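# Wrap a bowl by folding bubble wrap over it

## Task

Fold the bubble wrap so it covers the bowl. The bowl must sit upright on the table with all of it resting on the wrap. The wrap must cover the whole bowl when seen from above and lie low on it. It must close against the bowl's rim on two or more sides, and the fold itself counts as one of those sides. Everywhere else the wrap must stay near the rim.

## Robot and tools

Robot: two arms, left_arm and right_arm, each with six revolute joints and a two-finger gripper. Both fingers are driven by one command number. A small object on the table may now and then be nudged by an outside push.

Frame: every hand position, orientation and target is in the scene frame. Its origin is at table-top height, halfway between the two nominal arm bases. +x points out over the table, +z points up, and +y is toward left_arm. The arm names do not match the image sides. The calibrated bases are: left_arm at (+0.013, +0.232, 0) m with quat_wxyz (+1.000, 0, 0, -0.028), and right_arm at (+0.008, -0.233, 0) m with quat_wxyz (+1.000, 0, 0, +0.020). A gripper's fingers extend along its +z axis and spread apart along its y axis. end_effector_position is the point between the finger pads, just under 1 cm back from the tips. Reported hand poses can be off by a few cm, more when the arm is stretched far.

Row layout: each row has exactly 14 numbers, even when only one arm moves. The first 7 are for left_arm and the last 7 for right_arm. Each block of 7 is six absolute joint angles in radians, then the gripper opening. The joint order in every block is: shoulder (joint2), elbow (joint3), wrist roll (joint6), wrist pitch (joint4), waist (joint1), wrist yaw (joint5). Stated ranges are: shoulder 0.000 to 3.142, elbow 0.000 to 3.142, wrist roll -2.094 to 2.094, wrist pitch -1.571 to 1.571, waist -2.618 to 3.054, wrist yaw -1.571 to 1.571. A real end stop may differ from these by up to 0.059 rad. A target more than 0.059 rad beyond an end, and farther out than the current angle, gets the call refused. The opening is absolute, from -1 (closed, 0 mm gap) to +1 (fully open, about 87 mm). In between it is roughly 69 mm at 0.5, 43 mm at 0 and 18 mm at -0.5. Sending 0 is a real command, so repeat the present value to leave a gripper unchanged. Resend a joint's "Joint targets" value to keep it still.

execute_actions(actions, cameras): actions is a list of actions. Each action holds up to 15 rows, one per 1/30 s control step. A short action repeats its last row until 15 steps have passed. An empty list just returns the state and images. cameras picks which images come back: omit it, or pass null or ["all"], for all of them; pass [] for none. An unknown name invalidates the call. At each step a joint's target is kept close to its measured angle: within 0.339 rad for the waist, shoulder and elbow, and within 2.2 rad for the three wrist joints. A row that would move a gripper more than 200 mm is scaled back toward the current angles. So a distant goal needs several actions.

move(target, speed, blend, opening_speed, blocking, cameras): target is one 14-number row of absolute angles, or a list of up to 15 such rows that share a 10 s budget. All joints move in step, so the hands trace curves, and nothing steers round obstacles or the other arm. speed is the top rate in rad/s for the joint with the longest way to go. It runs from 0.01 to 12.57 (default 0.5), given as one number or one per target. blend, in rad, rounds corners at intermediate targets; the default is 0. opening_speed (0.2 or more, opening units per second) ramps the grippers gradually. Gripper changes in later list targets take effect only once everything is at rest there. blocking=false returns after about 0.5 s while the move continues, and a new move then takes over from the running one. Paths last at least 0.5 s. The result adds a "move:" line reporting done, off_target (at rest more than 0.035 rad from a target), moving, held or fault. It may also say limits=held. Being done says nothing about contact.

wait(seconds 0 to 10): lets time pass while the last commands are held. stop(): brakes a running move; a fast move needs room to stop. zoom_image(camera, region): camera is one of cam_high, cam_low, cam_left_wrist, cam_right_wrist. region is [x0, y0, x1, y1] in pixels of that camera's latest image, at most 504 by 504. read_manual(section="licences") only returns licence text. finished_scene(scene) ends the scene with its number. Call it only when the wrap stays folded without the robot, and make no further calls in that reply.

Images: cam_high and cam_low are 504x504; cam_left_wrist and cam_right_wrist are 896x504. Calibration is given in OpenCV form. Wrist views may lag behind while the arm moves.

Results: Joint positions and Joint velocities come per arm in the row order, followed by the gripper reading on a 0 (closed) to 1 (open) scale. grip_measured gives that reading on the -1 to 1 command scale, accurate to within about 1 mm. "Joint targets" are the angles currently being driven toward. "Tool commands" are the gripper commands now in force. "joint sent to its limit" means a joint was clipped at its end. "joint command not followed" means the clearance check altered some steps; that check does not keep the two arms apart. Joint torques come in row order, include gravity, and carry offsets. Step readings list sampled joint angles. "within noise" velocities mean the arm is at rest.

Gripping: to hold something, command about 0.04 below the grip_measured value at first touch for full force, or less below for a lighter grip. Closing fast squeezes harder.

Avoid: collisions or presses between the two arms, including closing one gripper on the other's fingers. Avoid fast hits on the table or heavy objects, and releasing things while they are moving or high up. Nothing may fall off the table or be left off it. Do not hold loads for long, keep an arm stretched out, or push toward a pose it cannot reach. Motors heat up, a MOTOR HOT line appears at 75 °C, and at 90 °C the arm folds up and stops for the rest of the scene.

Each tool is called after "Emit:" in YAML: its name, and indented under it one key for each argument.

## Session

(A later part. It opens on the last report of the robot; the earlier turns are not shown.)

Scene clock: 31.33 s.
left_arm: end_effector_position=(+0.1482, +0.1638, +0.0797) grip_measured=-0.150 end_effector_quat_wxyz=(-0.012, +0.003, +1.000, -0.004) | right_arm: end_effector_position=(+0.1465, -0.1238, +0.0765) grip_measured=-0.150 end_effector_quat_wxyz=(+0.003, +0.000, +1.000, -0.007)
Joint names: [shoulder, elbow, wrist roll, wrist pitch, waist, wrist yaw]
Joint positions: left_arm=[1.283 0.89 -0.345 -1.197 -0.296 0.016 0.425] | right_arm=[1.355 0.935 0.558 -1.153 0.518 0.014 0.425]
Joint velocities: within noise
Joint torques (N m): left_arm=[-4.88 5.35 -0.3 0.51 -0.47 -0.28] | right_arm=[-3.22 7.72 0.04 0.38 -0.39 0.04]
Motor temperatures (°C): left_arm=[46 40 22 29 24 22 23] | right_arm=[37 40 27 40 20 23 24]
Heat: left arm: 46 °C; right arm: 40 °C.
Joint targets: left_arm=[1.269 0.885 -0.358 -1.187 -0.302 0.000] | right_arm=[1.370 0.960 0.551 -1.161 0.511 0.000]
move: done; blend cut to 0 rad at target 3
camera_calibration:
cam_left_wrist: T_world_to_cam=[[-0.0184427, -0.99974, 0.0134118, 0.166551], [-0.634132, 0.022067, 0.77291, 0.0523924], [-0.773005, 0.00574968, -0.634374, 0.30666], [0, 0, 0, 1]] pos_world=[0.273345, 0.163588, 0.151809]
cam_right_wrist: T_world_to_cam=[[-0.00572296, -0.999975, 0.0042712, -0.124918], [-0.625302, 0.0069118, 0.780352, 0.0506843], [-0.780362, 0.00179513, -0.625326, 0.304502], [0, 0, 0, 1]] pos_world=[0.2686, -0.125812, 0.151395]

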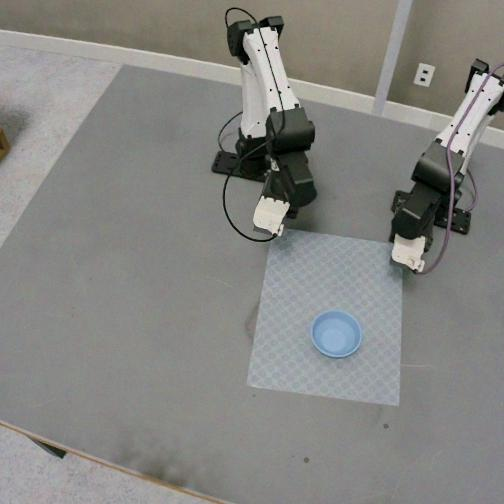

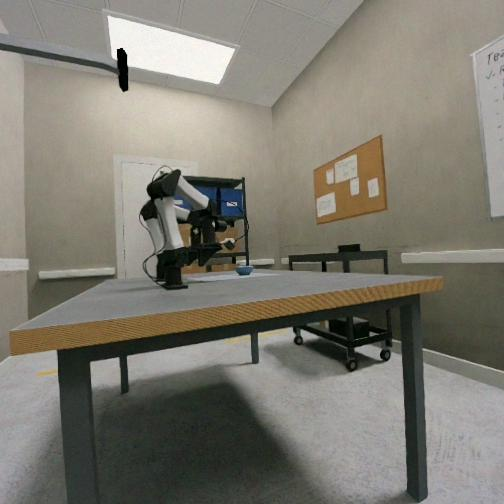

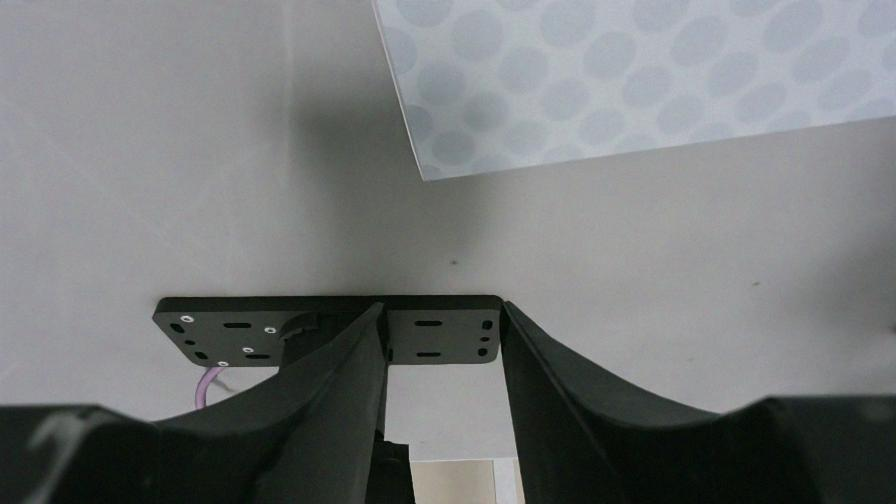

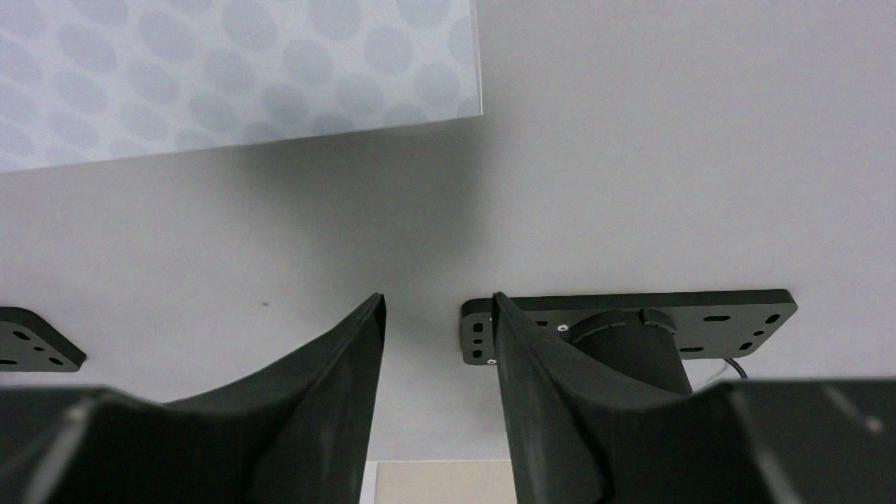

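Emit:
move:
  target:
    - [2.05,2.05,-0.133,-1.5,-0.077,0.2,-0.15,1.37,0.96,0.551,-1.161,0.511,0,-0.15]
    - [2.42,2.283,-0.133,-1.433,-0.077,0.35,-0.15,1.37,0.96,0.551,-1.161,0.511,0,-0.15]
    - [2.416,2.111,-0.133,-1.265,-0.077,0.35,-0.15,1.37,0.96,0.551,-1.161,0.511,0,-0.15]
    - [2.416,2.111,-0.133,-1.265,-0.077,0.35,-1,1.37,0.96,0.551,-1.161,0.511,0,-0.15]
  speed: [1.0,0.6,0.25,0.2]
  blend: [0.1,0.03,0,0]
  opening_speed: 0.9
  cameras: ["cam_left_wrist"]

Emit:
move:
  target:
    - [2.42,2.283,-0.133,-1.433,-0.077,0.35,-1,1.37,0.96,0.551,-1.161,0.511,0,-0.15]
    - [2.609,2.583,-0.126,-1.545,-0.07,0.35,-1,1.37,0.96,0.551,-1.161,0.511,0,-0.15]
    - [2.571,2.40,-0.126,-1.40,-0.07,0.35,-1,1.37,0.96,0.551,-1.161,0.511,0,-0.15]
  speed: [0.3,0.3,0.2]
  cameras: ["cam_high","cam_low","cam_left_wrist"]

Emit:
zoom_image:
  camera: "cam_low"
  region: [180, 230, 300, 300]

Scene clock: 36.90 s.
left_arm: end_effector_position=(+0.4272, +0.1096, +0.0344) grip_measured=-0.777 end_effector_quat_wxyz=(-0.028, -0.005, +0.985, -0.169) | right_arm: end_effector_position=(+0.1464, -0.1238, +0.0765) grip_measured=-0.150 end_effector_quat_wxyz=(+0.003, +0.000, +1.000, -0.007)
Joint names: [shoulder, elbow, wrist roll, wrist pitch, waist, wrist yaw]
Joint positions: left_arm=[2.421 2.116 -0.145 -1.274 -0.08 0.344 0.111] | right_arm=[1.355 0.935 0.558 -1.153 0.518 0.014 0.425]
Joint velocities: within noise
Joint torques (N m): left_arm=[-14.27 5.35 -0.05 0.43 0.24 0.13] | right_arm=[-3.22 7.75 0.01 0.32 -0.4 0.01]
Motor temperatures (°C): left_arm=[47 40 22 29 24 22 23] | right_arm=[37 41 27 39 20 23 24]
Heat: left arm: 47 °C; right arm: 41 °C.
Joint targets: left_arm=[2.416 2.111 -0.133 -1.265 -0.077 0.350] | right_arm=[1.370 0.960 0.551 -1.161 0.511 0.000]
move: done
camera_calibration:
cam_left_wrist: T_world_to_cam=[[0.00801932, -0.941233, 0.337663, 0.0892142], [-0.611449, 0.262575, 0.746448, 0.230353], [-0.791244, -0.21245, -0.57341, 0.523523], [0, 0, 0, 1]] pos_world=[0.554367, 0.134709, 0.0981223]
Images, in order (width x height): cam_left_wrist 896x504.

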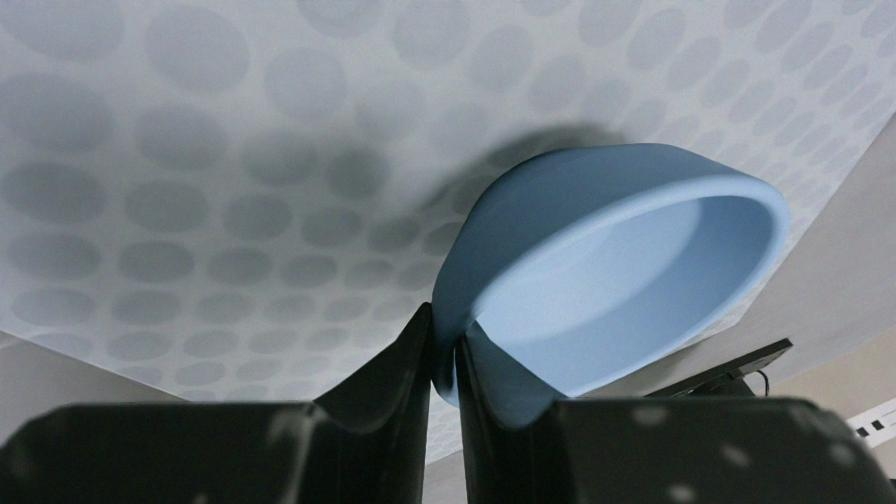

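Scene clock: 39.87 s.
left_arm: end_effector_position=(+0.4482, +0.1076, +0.0338) grip_measured=-0.778 end_effector_quat_wxyz=(-0.039, -0.007, +0.984, -0.175) | right_arm: end_effector_position=(+0.1464, -0.1238, +0.0765) grip_measured=-0.150 end_effector_quat_wxyz=(+0.003, +0.000, +1.000, -0.007)
Joint names: [shoulder, elbow, wrist roll, wrist pitch, waist, wrist yaw]
Joint positions: left_arm=[2.59 2.416 -0.137 -1.429 -0.073 0.359 0.111] | right_arm=[1.355 0.935 0.558 -1.153 0.518 0.014 0.425]
Joint velocities: within noise
Joint torques (N m): left_arm=[-16.58 4.7 -0.02 0.61 0.09 0.04] | right_arm=[-3.18 7.77 0.03 0.33 -0.5 0.02]
Motor temperatures (°C): left_arm=[48 40 22 28 24 22 23] | right_arm=[37 41 27 39 20 23 24]
Heat: left arm: 48 °C; right arm: 41 °C.
Joint targets: left_arm=[2.571 2.400 -0.126 -1.400 -0.070 0.350] | right_arm=[1.370 0.960 0.551 -1.161 0.511 0.000]
move: done
camera_calibration:
cam_left_wrist: T_world_to_cam=[[0.0154518, -0.937192, 0.348471, 0.0831592], [-0.59422, 0.271684, 0.757027, 0.235166], [-0.804154, -0.218766, -0.552701, 0.545215], [0, 0, 0, 1]] pos_world=[0.576892, 0.13332, 0.0943354]
Images, in order (width x height): cam_high 504x504, cam_low 504x504, cam_left_wrist 896x504.

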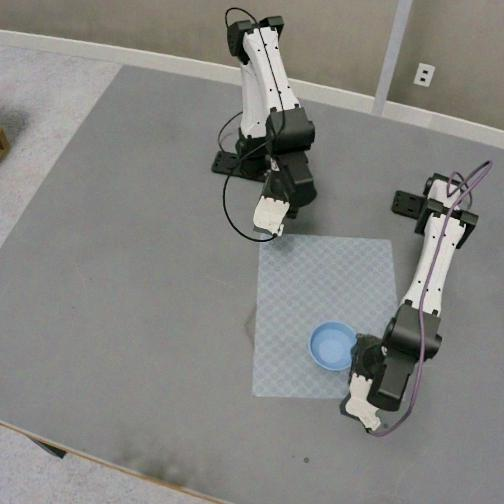

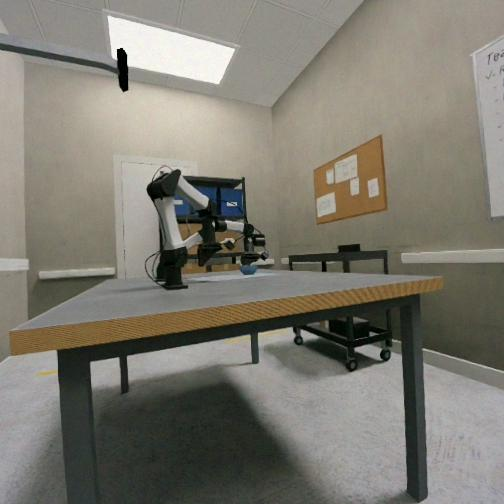

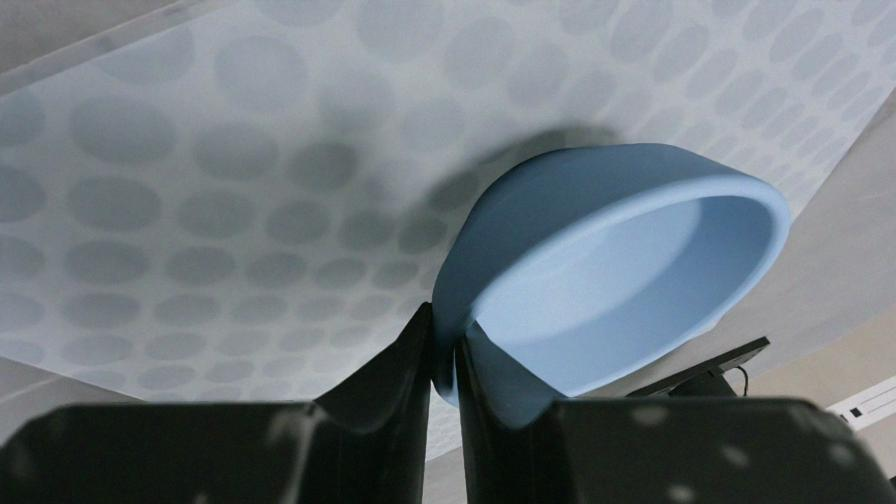

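Scaled by 4.200.

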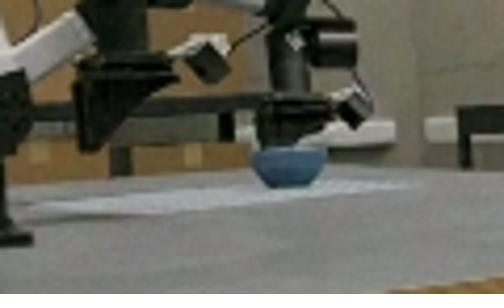

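Emit:
move:
  target:
    - [2.571,2.40,-0.126,-1.40,-0.07,0.35,-0.3,1.37,0.96,0.551,-1.161,0.511,0,-0.15]
    - [2.58,2.56,-0.126,-1.54,-0.07,0.35,-0.3,1.37,0.96,0.551,-1.161,0.511,0,-0.15]
    - [2.05,2.05,-0.133,-1.5,-0.077,0.2,-0.15,1.37,0.96,0.551,-1.161,0.511,0,-0.15]
    - [1.269,0.885,-0.358,-1.187,-0.302,0,-0.15,1.37,0.96,0.551,-1.161,0.511,0,-0.15]
  speed: [0.2,0.4,0.7,0.9]
  blend: [0,0.05,0,0]
  opening_speed: 0.7

Emit:
zoom_image:
  camera: "cam_high"
  region: [220, 200, 440, 420]

Scene clock: 45.73 s.
left_arm: end_effector_position=(+0.1482, +0.1638, +0.0797) grip_measured=-0.150 end_effector_quat_wxyz=(-0.012, +0.003, +1.000, -0.004) | right_arm: end_effector_position=(+0.1464, -0.1238, +0.0765) grip_measured=-0.150 end_effector_quat_wxyz=(+0.003, +0.000, +1.000, -0.007)
Joint names: [shoulder, elbow, wrist roll, wrist pitch, waist, wrist yaw]
Joint positions: left_arm=[1.283 0.89 -0.345 -1.197 -0.296 0.016 0.425] | right_arm=[1.355 0.935 0.558 -1.153 0.518 0.014 0.425]
Joint velocities: within noise
Joint torques (N m): left_arm=[-4.75 5.34 -0.29 0.47 -0.66 -0.28] | right_arm=[-3.18 7.97 -0.02 0.36 -0.4 0.05]
Motor temperatures (°C): left_arm=[50 40 22 28 24 22 23] | right_arm=[37 41 26 39 20 23 24]
Heat: left arm: 50 °C; right arm: 41 °C.
Joint targets: left_arm=[1.269 0.885 -0.358 -1.187 -0.302 0.000] | right_arm=[1.370 0.960 0.551 -1.161 0.511 0.000]
move: done
camera_calibration:
cam_left_wrist: T_world_to_cam=[[-0.0184427, -0.99974, 0.0134118, 0.166551], [-0.634132, 0.022067, 0.77291, 0.0523924], [-0.773005, 0.00574968, -0.634374, 0.30666], [0, 0, 0, 1]] pos_world=[0.273345, 0.163588, 0.151809]
cam_right_wrist: T_world_to_cam=[[-0.00570813, -0.999974, 0.00441487, -0.125044], [-0.625023, 0.00701403, 0.780575, 0.0506676], [-0.780585, 0.00169622, -0.625047, 0.304445], [0, 0, 0, 1]] pos_world=[0.2686, -0.125912, 0.151295]

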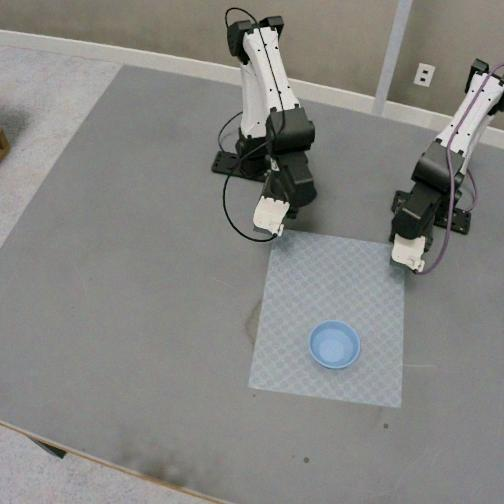

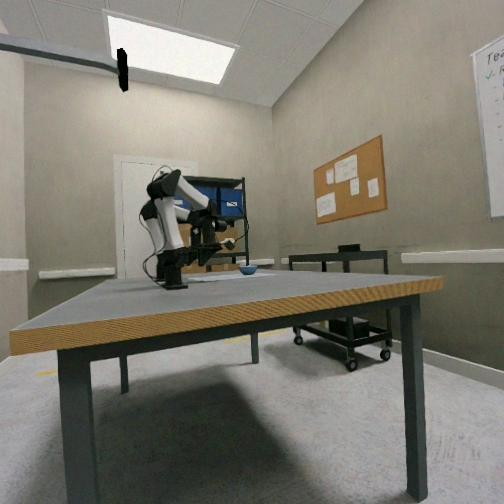

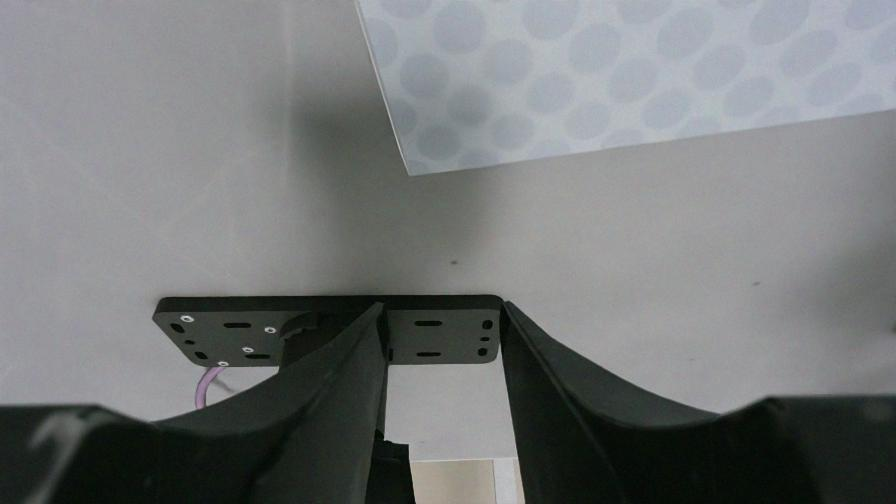

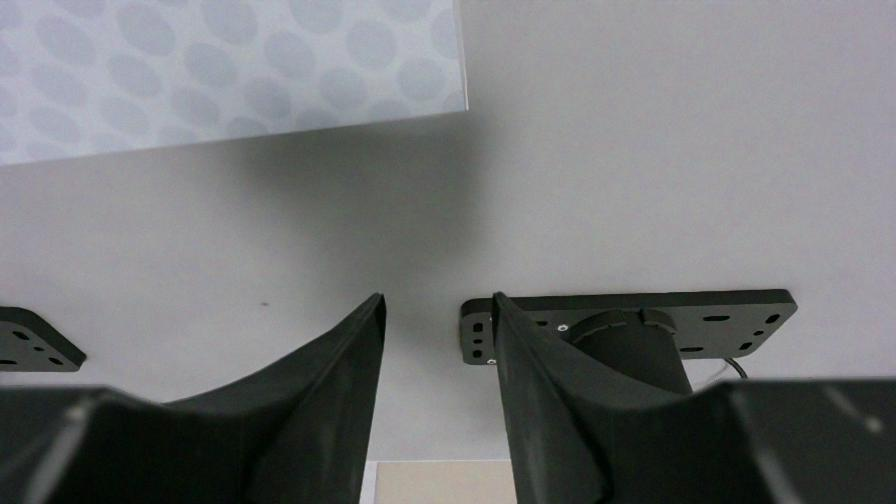

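Scaled by 2.291.

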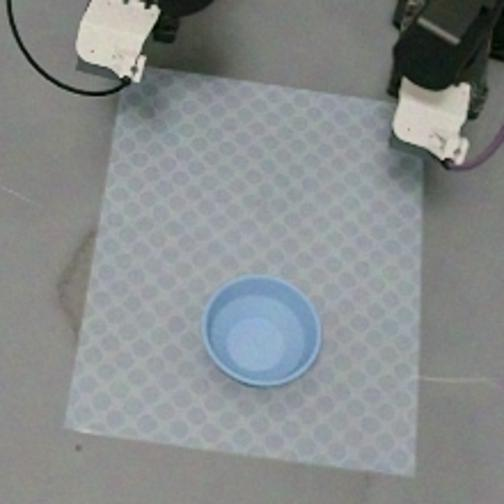

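Emit:
move:
  target:
    - [1.377,0.760,-0.258,-0.953,-0.202,0,-0.15,1.569,0.930,0.421,-0.932,0.381,0,-0.15]
    - [1.438,0.676,-0.258,-0.808,-0.202,0,-0.15,1.625,0.855,0.421,-0.801,0.381,0,-0.15]
    - [1.438,0.676,-0.258,-0.808,-0.202,0,-1,1.625,0.855,0.421,-0.801,0.381,0,-1]
  speed: [0.5,0.15,0.15]
  opening_speed: 0.6
  cameras: ["cam_left_wrist","cam_right_wrist"]

Scene clock: 49.57 s.
left_arm: end_effector_position=(+0.1679, +0.1670, +0.0095) grip_measured=-0.922 end_effector_quat_wxyz=(-0.002, -0.003, +1.000, -0.031) | right_arm: end_effector_position=(+0.2000, -0.1193, +0.0090) grip_measured=-0.923 end_effector_quat_wxyz=(+0.009, -0.001, +1.000, +0.026)
Joint names: [shoulder, elbow, wrist roll, wrist pitch, waist, wrist yaw]
Joint positions: left_arm=[1.417 0.7 -0.269 -0.841 -0.208 0.062 0.039] | right_arm=[1.602 0.873 0.425 -0.804 0.387 -0.04 0.038]
Joint velocities: within noise
Joint torques (N m): left_arm=[-2.3 3.22 -0.05 0.77 0.47 -0.69] | right_arm=[-4.38 3.34 0.03 0.54 -0.4 0.53]
Motor temperatures (°C): left_arm=[48 40 22 28 24 22 23] | right_arm=[37 41 26 38 20 23 24]
Heat: left arm: 48 °C; right arm: 41 °C.
Joint targets: left_arm=[1.438 0.676 -0.258 -0.808 -0.202 0.000] | right_arm=[1.625 0.855 0.421 -0.801 0.381 0.000]
move: off_target (left_arm, right_arm); target 3's new numbers were sent with left_arm's wrist pitch 0.051 rad from that target; left_arm: the wrist yaw is farthest, 0.062 rad from its target; right_arm: the wrist yaw is farthest, 0.040 rad from its target
camera_calibration:
cam_left_wrist: T_world_to_cam=[[-0.00644567, -0.997727, 0.0670725, 0.168173], [-0.649265, 0.0551887, 0.758557, 0.116163], [-0.760535, -0.0386584, -0.648145, 0.282825], [0, 0, 0, 1]] pos_world=[0.291602, 0.172314, 0.0839155]
cam_right_wrist: T_world_to_cam=[[-0.00318654, -0.998108, -0.0613956, -0.119624], [-0.634653, -0.0454279, 0.771461, 0.132505], [-0.772791, 0.0414232, -0.633308, 0.307313], [0, 0, 0, 1]] pos_world=[0.321202, -0.126108, 0.0850563]
Images, in order (width x height): cam_left_wrist 896x504, cam_right_wrist 896x504.

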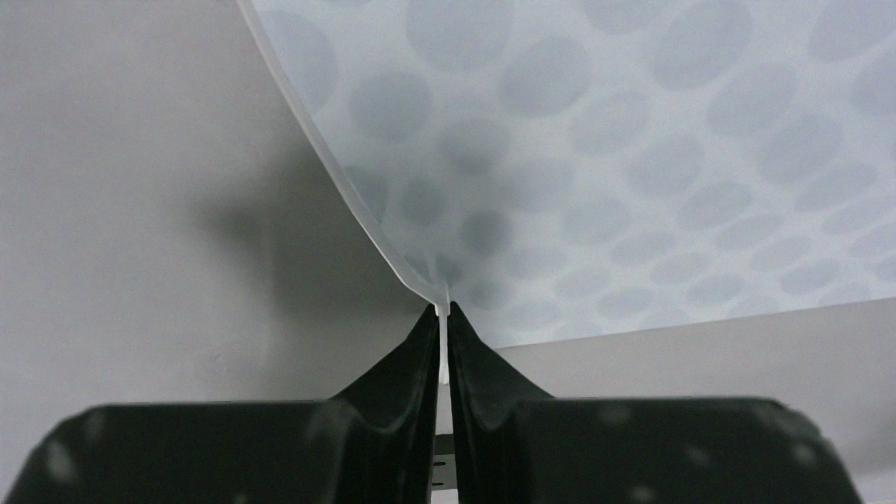

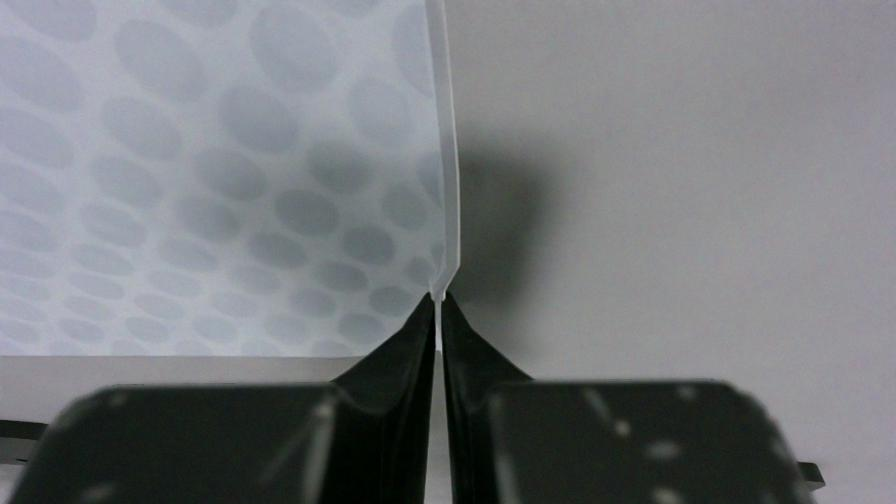

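Emit:
move:
  target:
    - [1.442,0.979,-0.262,-1.108,-0.206,0,-1,1.632,1.161,0.405,-1.10,0.365,0,-1]
    - [1.703,1.60,-0.198,-1.468,-0.142,0,-1,1.894,1.836,0.321,-1.513,0.281,0,-1]
    - [1.937,1.929,-0.166,-1.388,-0.11,0,-1,2.168,2.275,0.276,-1.50,0.236,0,-1]
    - [2.059,1.906,-0.136,-1.068,-0.08,0,-1,2.286,2.27,0.231,-1.206,0.191,0,-1]
    - [2.213,1.91,-0.126,-0.918,-0.07,0,-1,2.442,2.302,0.215,-1.082,0.176,0,-1]
  speed: [0.5,0.5,0.5,0.4,0.3]
  blend: [0.1,0.1,0.1,0.05,0]

Scene clock: 55.83 s.
left_arm: end_effector_position=(+0.4785, +0.1609, +0.0580) grip_measured=-0.923 end_effector_quat_wxyz=(+0.162, -0.002, +0.986, -0.030) | right_arm: end_effector_position=(+0.5051, -0.1081, +0.0625) grip_measured=-0.923 end_effector_quat_wxyz=(+0.161, -0.002, +0.986, +0.043)
Joint names: [shoulder, elbow, wrist roll, wrist pitch, waist, wrist yaw]
Joint positions: left_arm=[2.21 1.899 -0.139 -0.929 -0.077 0.016 0.039] | right_arm=[2.421 2.275 0.222 -1.091 0.184 -0.013 0.038]
Joint velocities: within noise
Joint torques (N m): left_arm=[-12.77 7.13 -0.05 1.12 0.68 -0.23] | right_arm=[-13.76 8.58 0 1.07 -0.39 0.27]
Motor temperatures (°C): left_arm=[47 40 22 28 24 22 23] | right_arm=[38 41 26 38 20 23 24]
Heat: left arm: 47 °C; right arm: 41 °C.
Joint targets: left_arm=[2.213 1.910 -0.126 -0.918 -0.070 0.000] | right_arm=[2.442 2.302 0.215 -1.082 0.176 0.000]
move: done
camera_calibration:
cam_left_wrist: T_world_to_cam=[[-0.018654, -0.99802, 0.0600645, 0.167147], [-0.86005, 0.0466528, 0.508072, 0.39818], [-0.509868, -0.042181, -0.859218, 0.443129], [0, 0, 0, 1]] pos_world=[0.57151, 0.166931, 0.168401]
cam_right_wrist: T_world_to_cam=[[0.0154213, -0.995351, -0.0950691, -0.111132], [-0.836784, -0.0648926, 0.543674, 0.399696], [-0.547316, 0.0711682, -0.833895, 0.47831], [0, 0, 0, 1]] pos_world=[0.59796, -0.118719, 0.17099]

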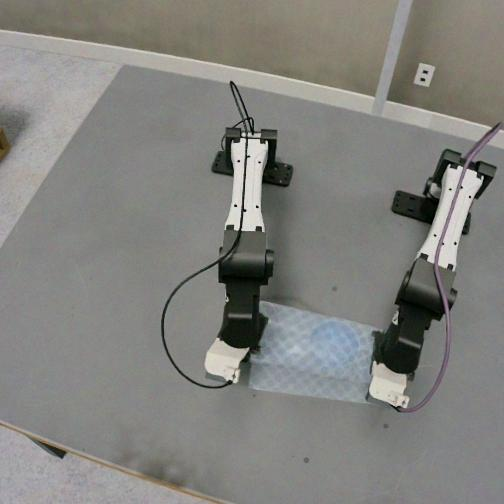

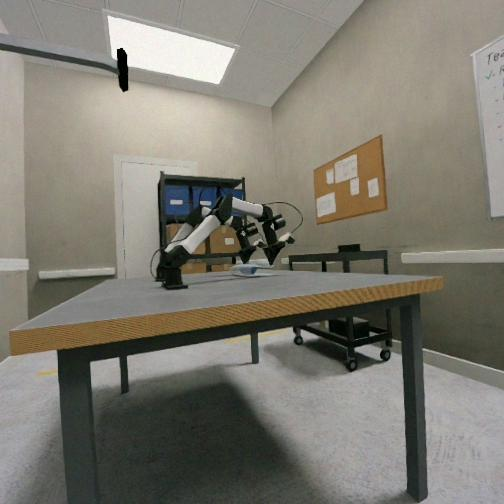

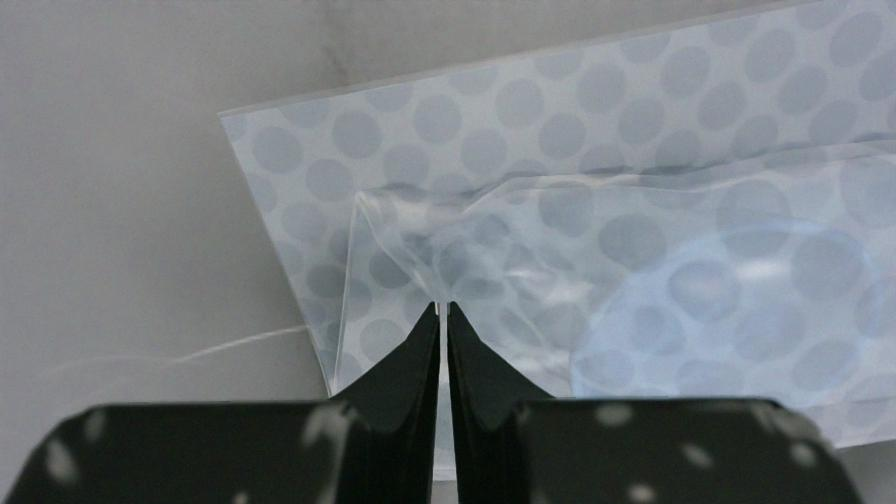

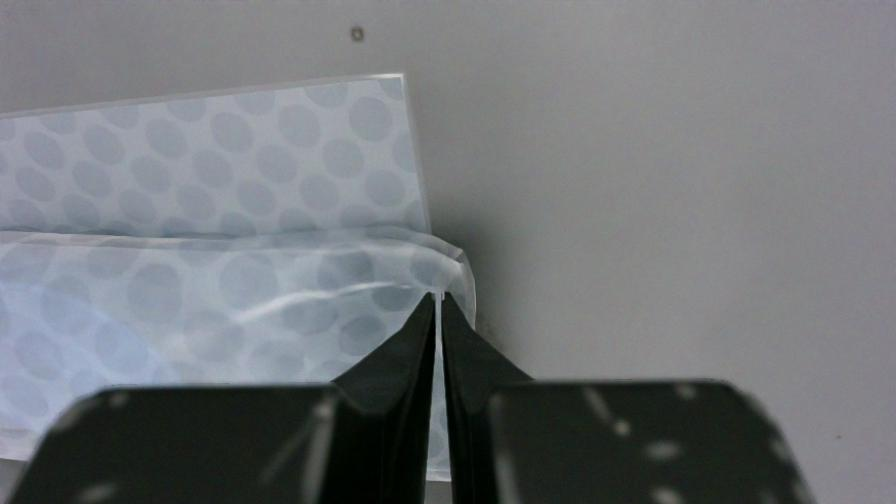

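Emit:
move:
  target:
    - [2.286,1.839,-0.124,-0.775,-0.068,0,-1,2.52,2.213,0.211,-0.937,0.171,0,-1]
    - [2.286,1.839,-0.124,-0.775,-0.068,0,-0.5,2.52,2.213,0.211,-0.937,0.171,0,-0.5]
  speed: [0.2,0.2]
  opening_speed: 0.5
  cameras: ["cam_left_wrist","cam_right_wrist","cam_low","cam_high"]

Emit:
zoom_image:
  camera: "cam_low"
  region: [180, 230, 300, 300]

Scene clock: 58.57 s.
left_arm: end_effector_position=(+0.4966, +0.1607, +0.0222) grip_measured=-0.500 end_effector_quat_wxyz=(+0.179, -0.002, +0.983, -0.031) | right_arm: end_effector_position=(+0.5248, -0.1071, +0.0198) grip_measured=-0.500 end_effector_quat_wxyz=(+0.174, -0.002, +0.984, +0.045)
Joint names: [shoulder, elbow, wrist roll, wrist pitch, waist, wrist yaw]
Joint positions: left_arm=[2.271 1.849 -0.136 -0.784 -0.073 0.014 0.25] | right_arm=[2.49 2.225 0.217 -0.945 0.178 -0.013 0.25]
Joint velocities: within noise
Joint torques (N m): left_arm=[-11.9 5.46 -0.03 1.03 0.46 -0.19] | right_arm=[-13.45 4.88 0 1.1 -0.75 0.19]
Motor temperatures (°C): left_arm=[47 40 22 28 24 22 23] | right_arm=[39 41 26 38 20 23 24]
Heat: left arm: 47 °C; right arm: 41 °C.
Joint targets: left_arm=[2.286 1.839 -0.124 -0.775 -0.068 0.000] | right_arm=[2.520 2.213 0.211 -0.937 0.171 0.000]
move: done
camera_calibration:
cam_left_wrist: T_world_to_cam=[[-0.0191637, -0.997949, 0.0610771, 0.16962], [-0.877852, 0.0460337, 0.476715, 0.441619], [-0.478549, -0.044481, -0.876933, 0.406834], [0, 0, 0, 1]] pos_world=[0.585617, 0.167039, 0.13588]
cam_right_wrist: T_world_to_cam=[[0.0163289, -0.994926, -0.0992748, -0.114861], [-0.851576, -0.06587, 0.520076, 0.447533], [-0.523977, 0.0760478, -0.848331, 0.44213], [0, 0, 0, 1]] pos_world=[0.61465, -0.118422, 0.130918]

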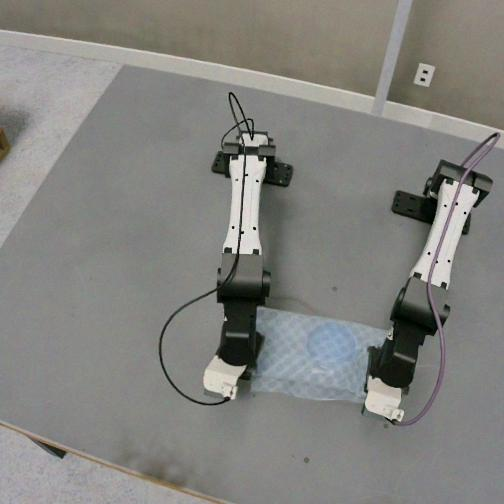

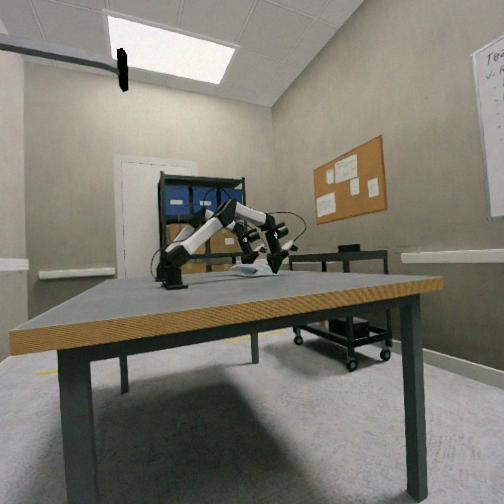

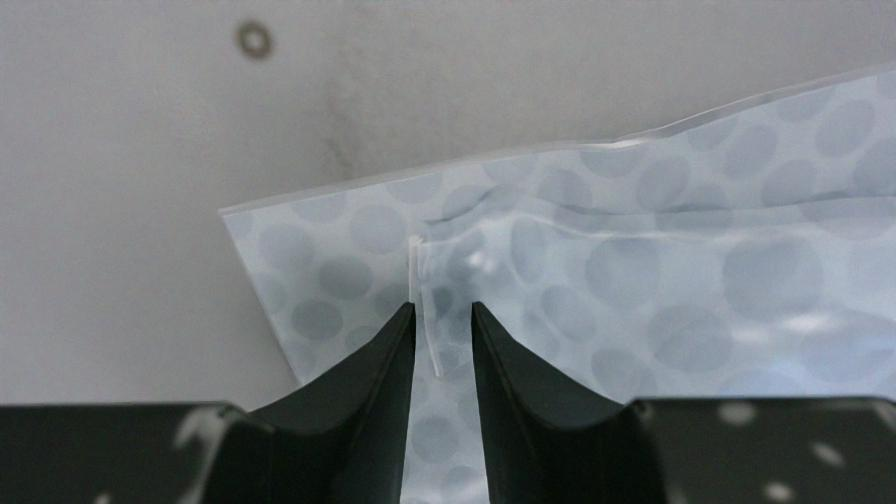

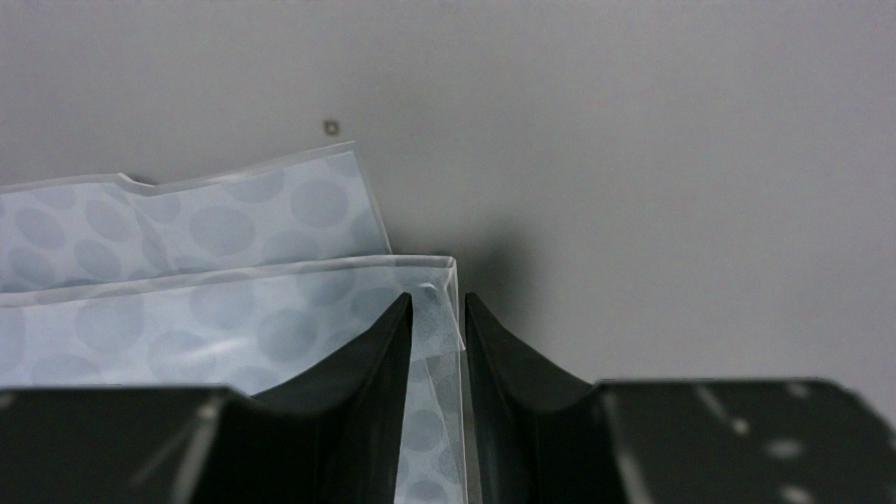

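Scaled by 4.200.

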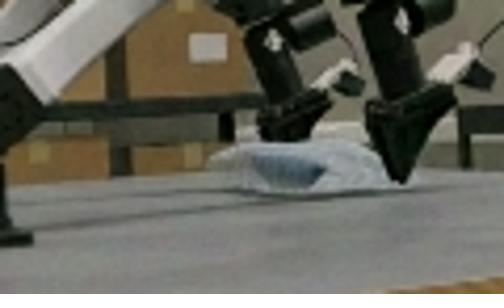

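Emit:
move:
  target:
    - [2.213,1.91,-0.126,-0.918,-0.07,0,-0.4,2.442,2.302,0.215,-1.082,0.176,0,-0.4]
    - [2.059,1.98,-0.136,-1.15,-0.07,0,-0.4,2.27,2.29,0.231,-1.25,0.18,0,-0.4]
    - [1.7,1.4,-0.16,-1.3,0.1,0,-0.4,1.7,1.4,0.248,-1.3,-0.1,0,-0.4]
  speed: [0.3,0.6,1.0]
  blend: [0.03,0.05,0]
  cameras: ["cam_low","cam_high"]

Emit:
zoom_image:
  camera: "cam_high"
  region: [220, 270, 430, 430]

Emit:
zoom_image:
  camera: "cam_low"
  region: [210, 245, 290, 295]

Scene clock: 61.10 s.
left_arm: end_effector_position=(+0.2733, +0.2337, +0.1067) grip_measured=-0.400 end_effector_quat_wxyz=(-0.022, -0.094, +0.995, -0.005) | right_arm: end_effector_position=(+0.2689, -0.2363, +0.1060) grip_measured=-0.400 end_effector_quat_wxyz=(-0.027, +0.148, +0.989, +0.003)
Joint names: [shoulder, elbow, wrist roll, wrist pitch, waist, wrist yaw]
Joint positions: left_arm=[1.726 1.406 -0.147 -1.294 0.096 0.013 0.3] | right_arm=[1.735 1.411 0.241 -1.3 -0.097 -0.011 0.3]
Joint velocities: within noise
Joint torques (N m): left_arm=[-10.48 5.23 -0.25 0.26 0.24 -0.21] | right_arm=[-12.14 4.37 0.12 0.3 -0.36 0.23]
Motor temperatures (°C): left_arm=[47 40 22 27 24 22 23] | right_arm=[41 41 26 38 20 23 24]
Heat: left arm: 47 °C; right arm: 41 °C.
Joint targets: left_arm=[1.700 1.400 -0.160 -1.300 0.100 0.000] | right_arm=[1.700 1.400 0.248 -1.300 -0.100 0.000]
move: done
Images, in order (width x height): cam_high 504x504, cam_low 504x504.

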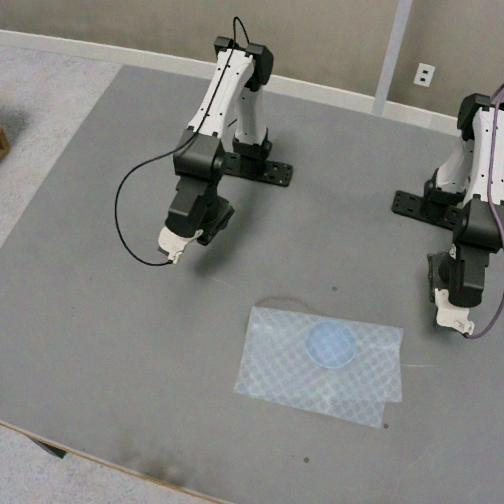

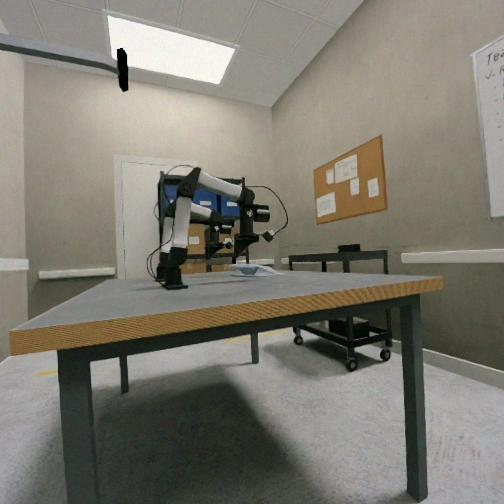

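Scaled by 2.400.

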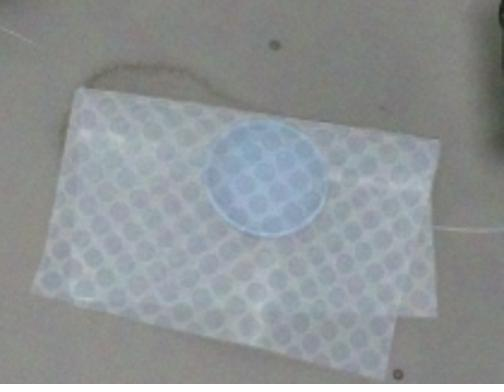

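Scaled by 6.300.

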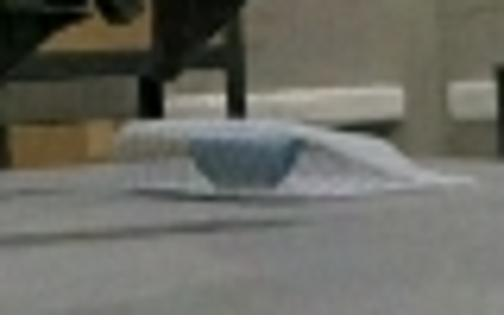

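Emit:
finished_scene:
  scene: 2

The scene is finished: the task was done.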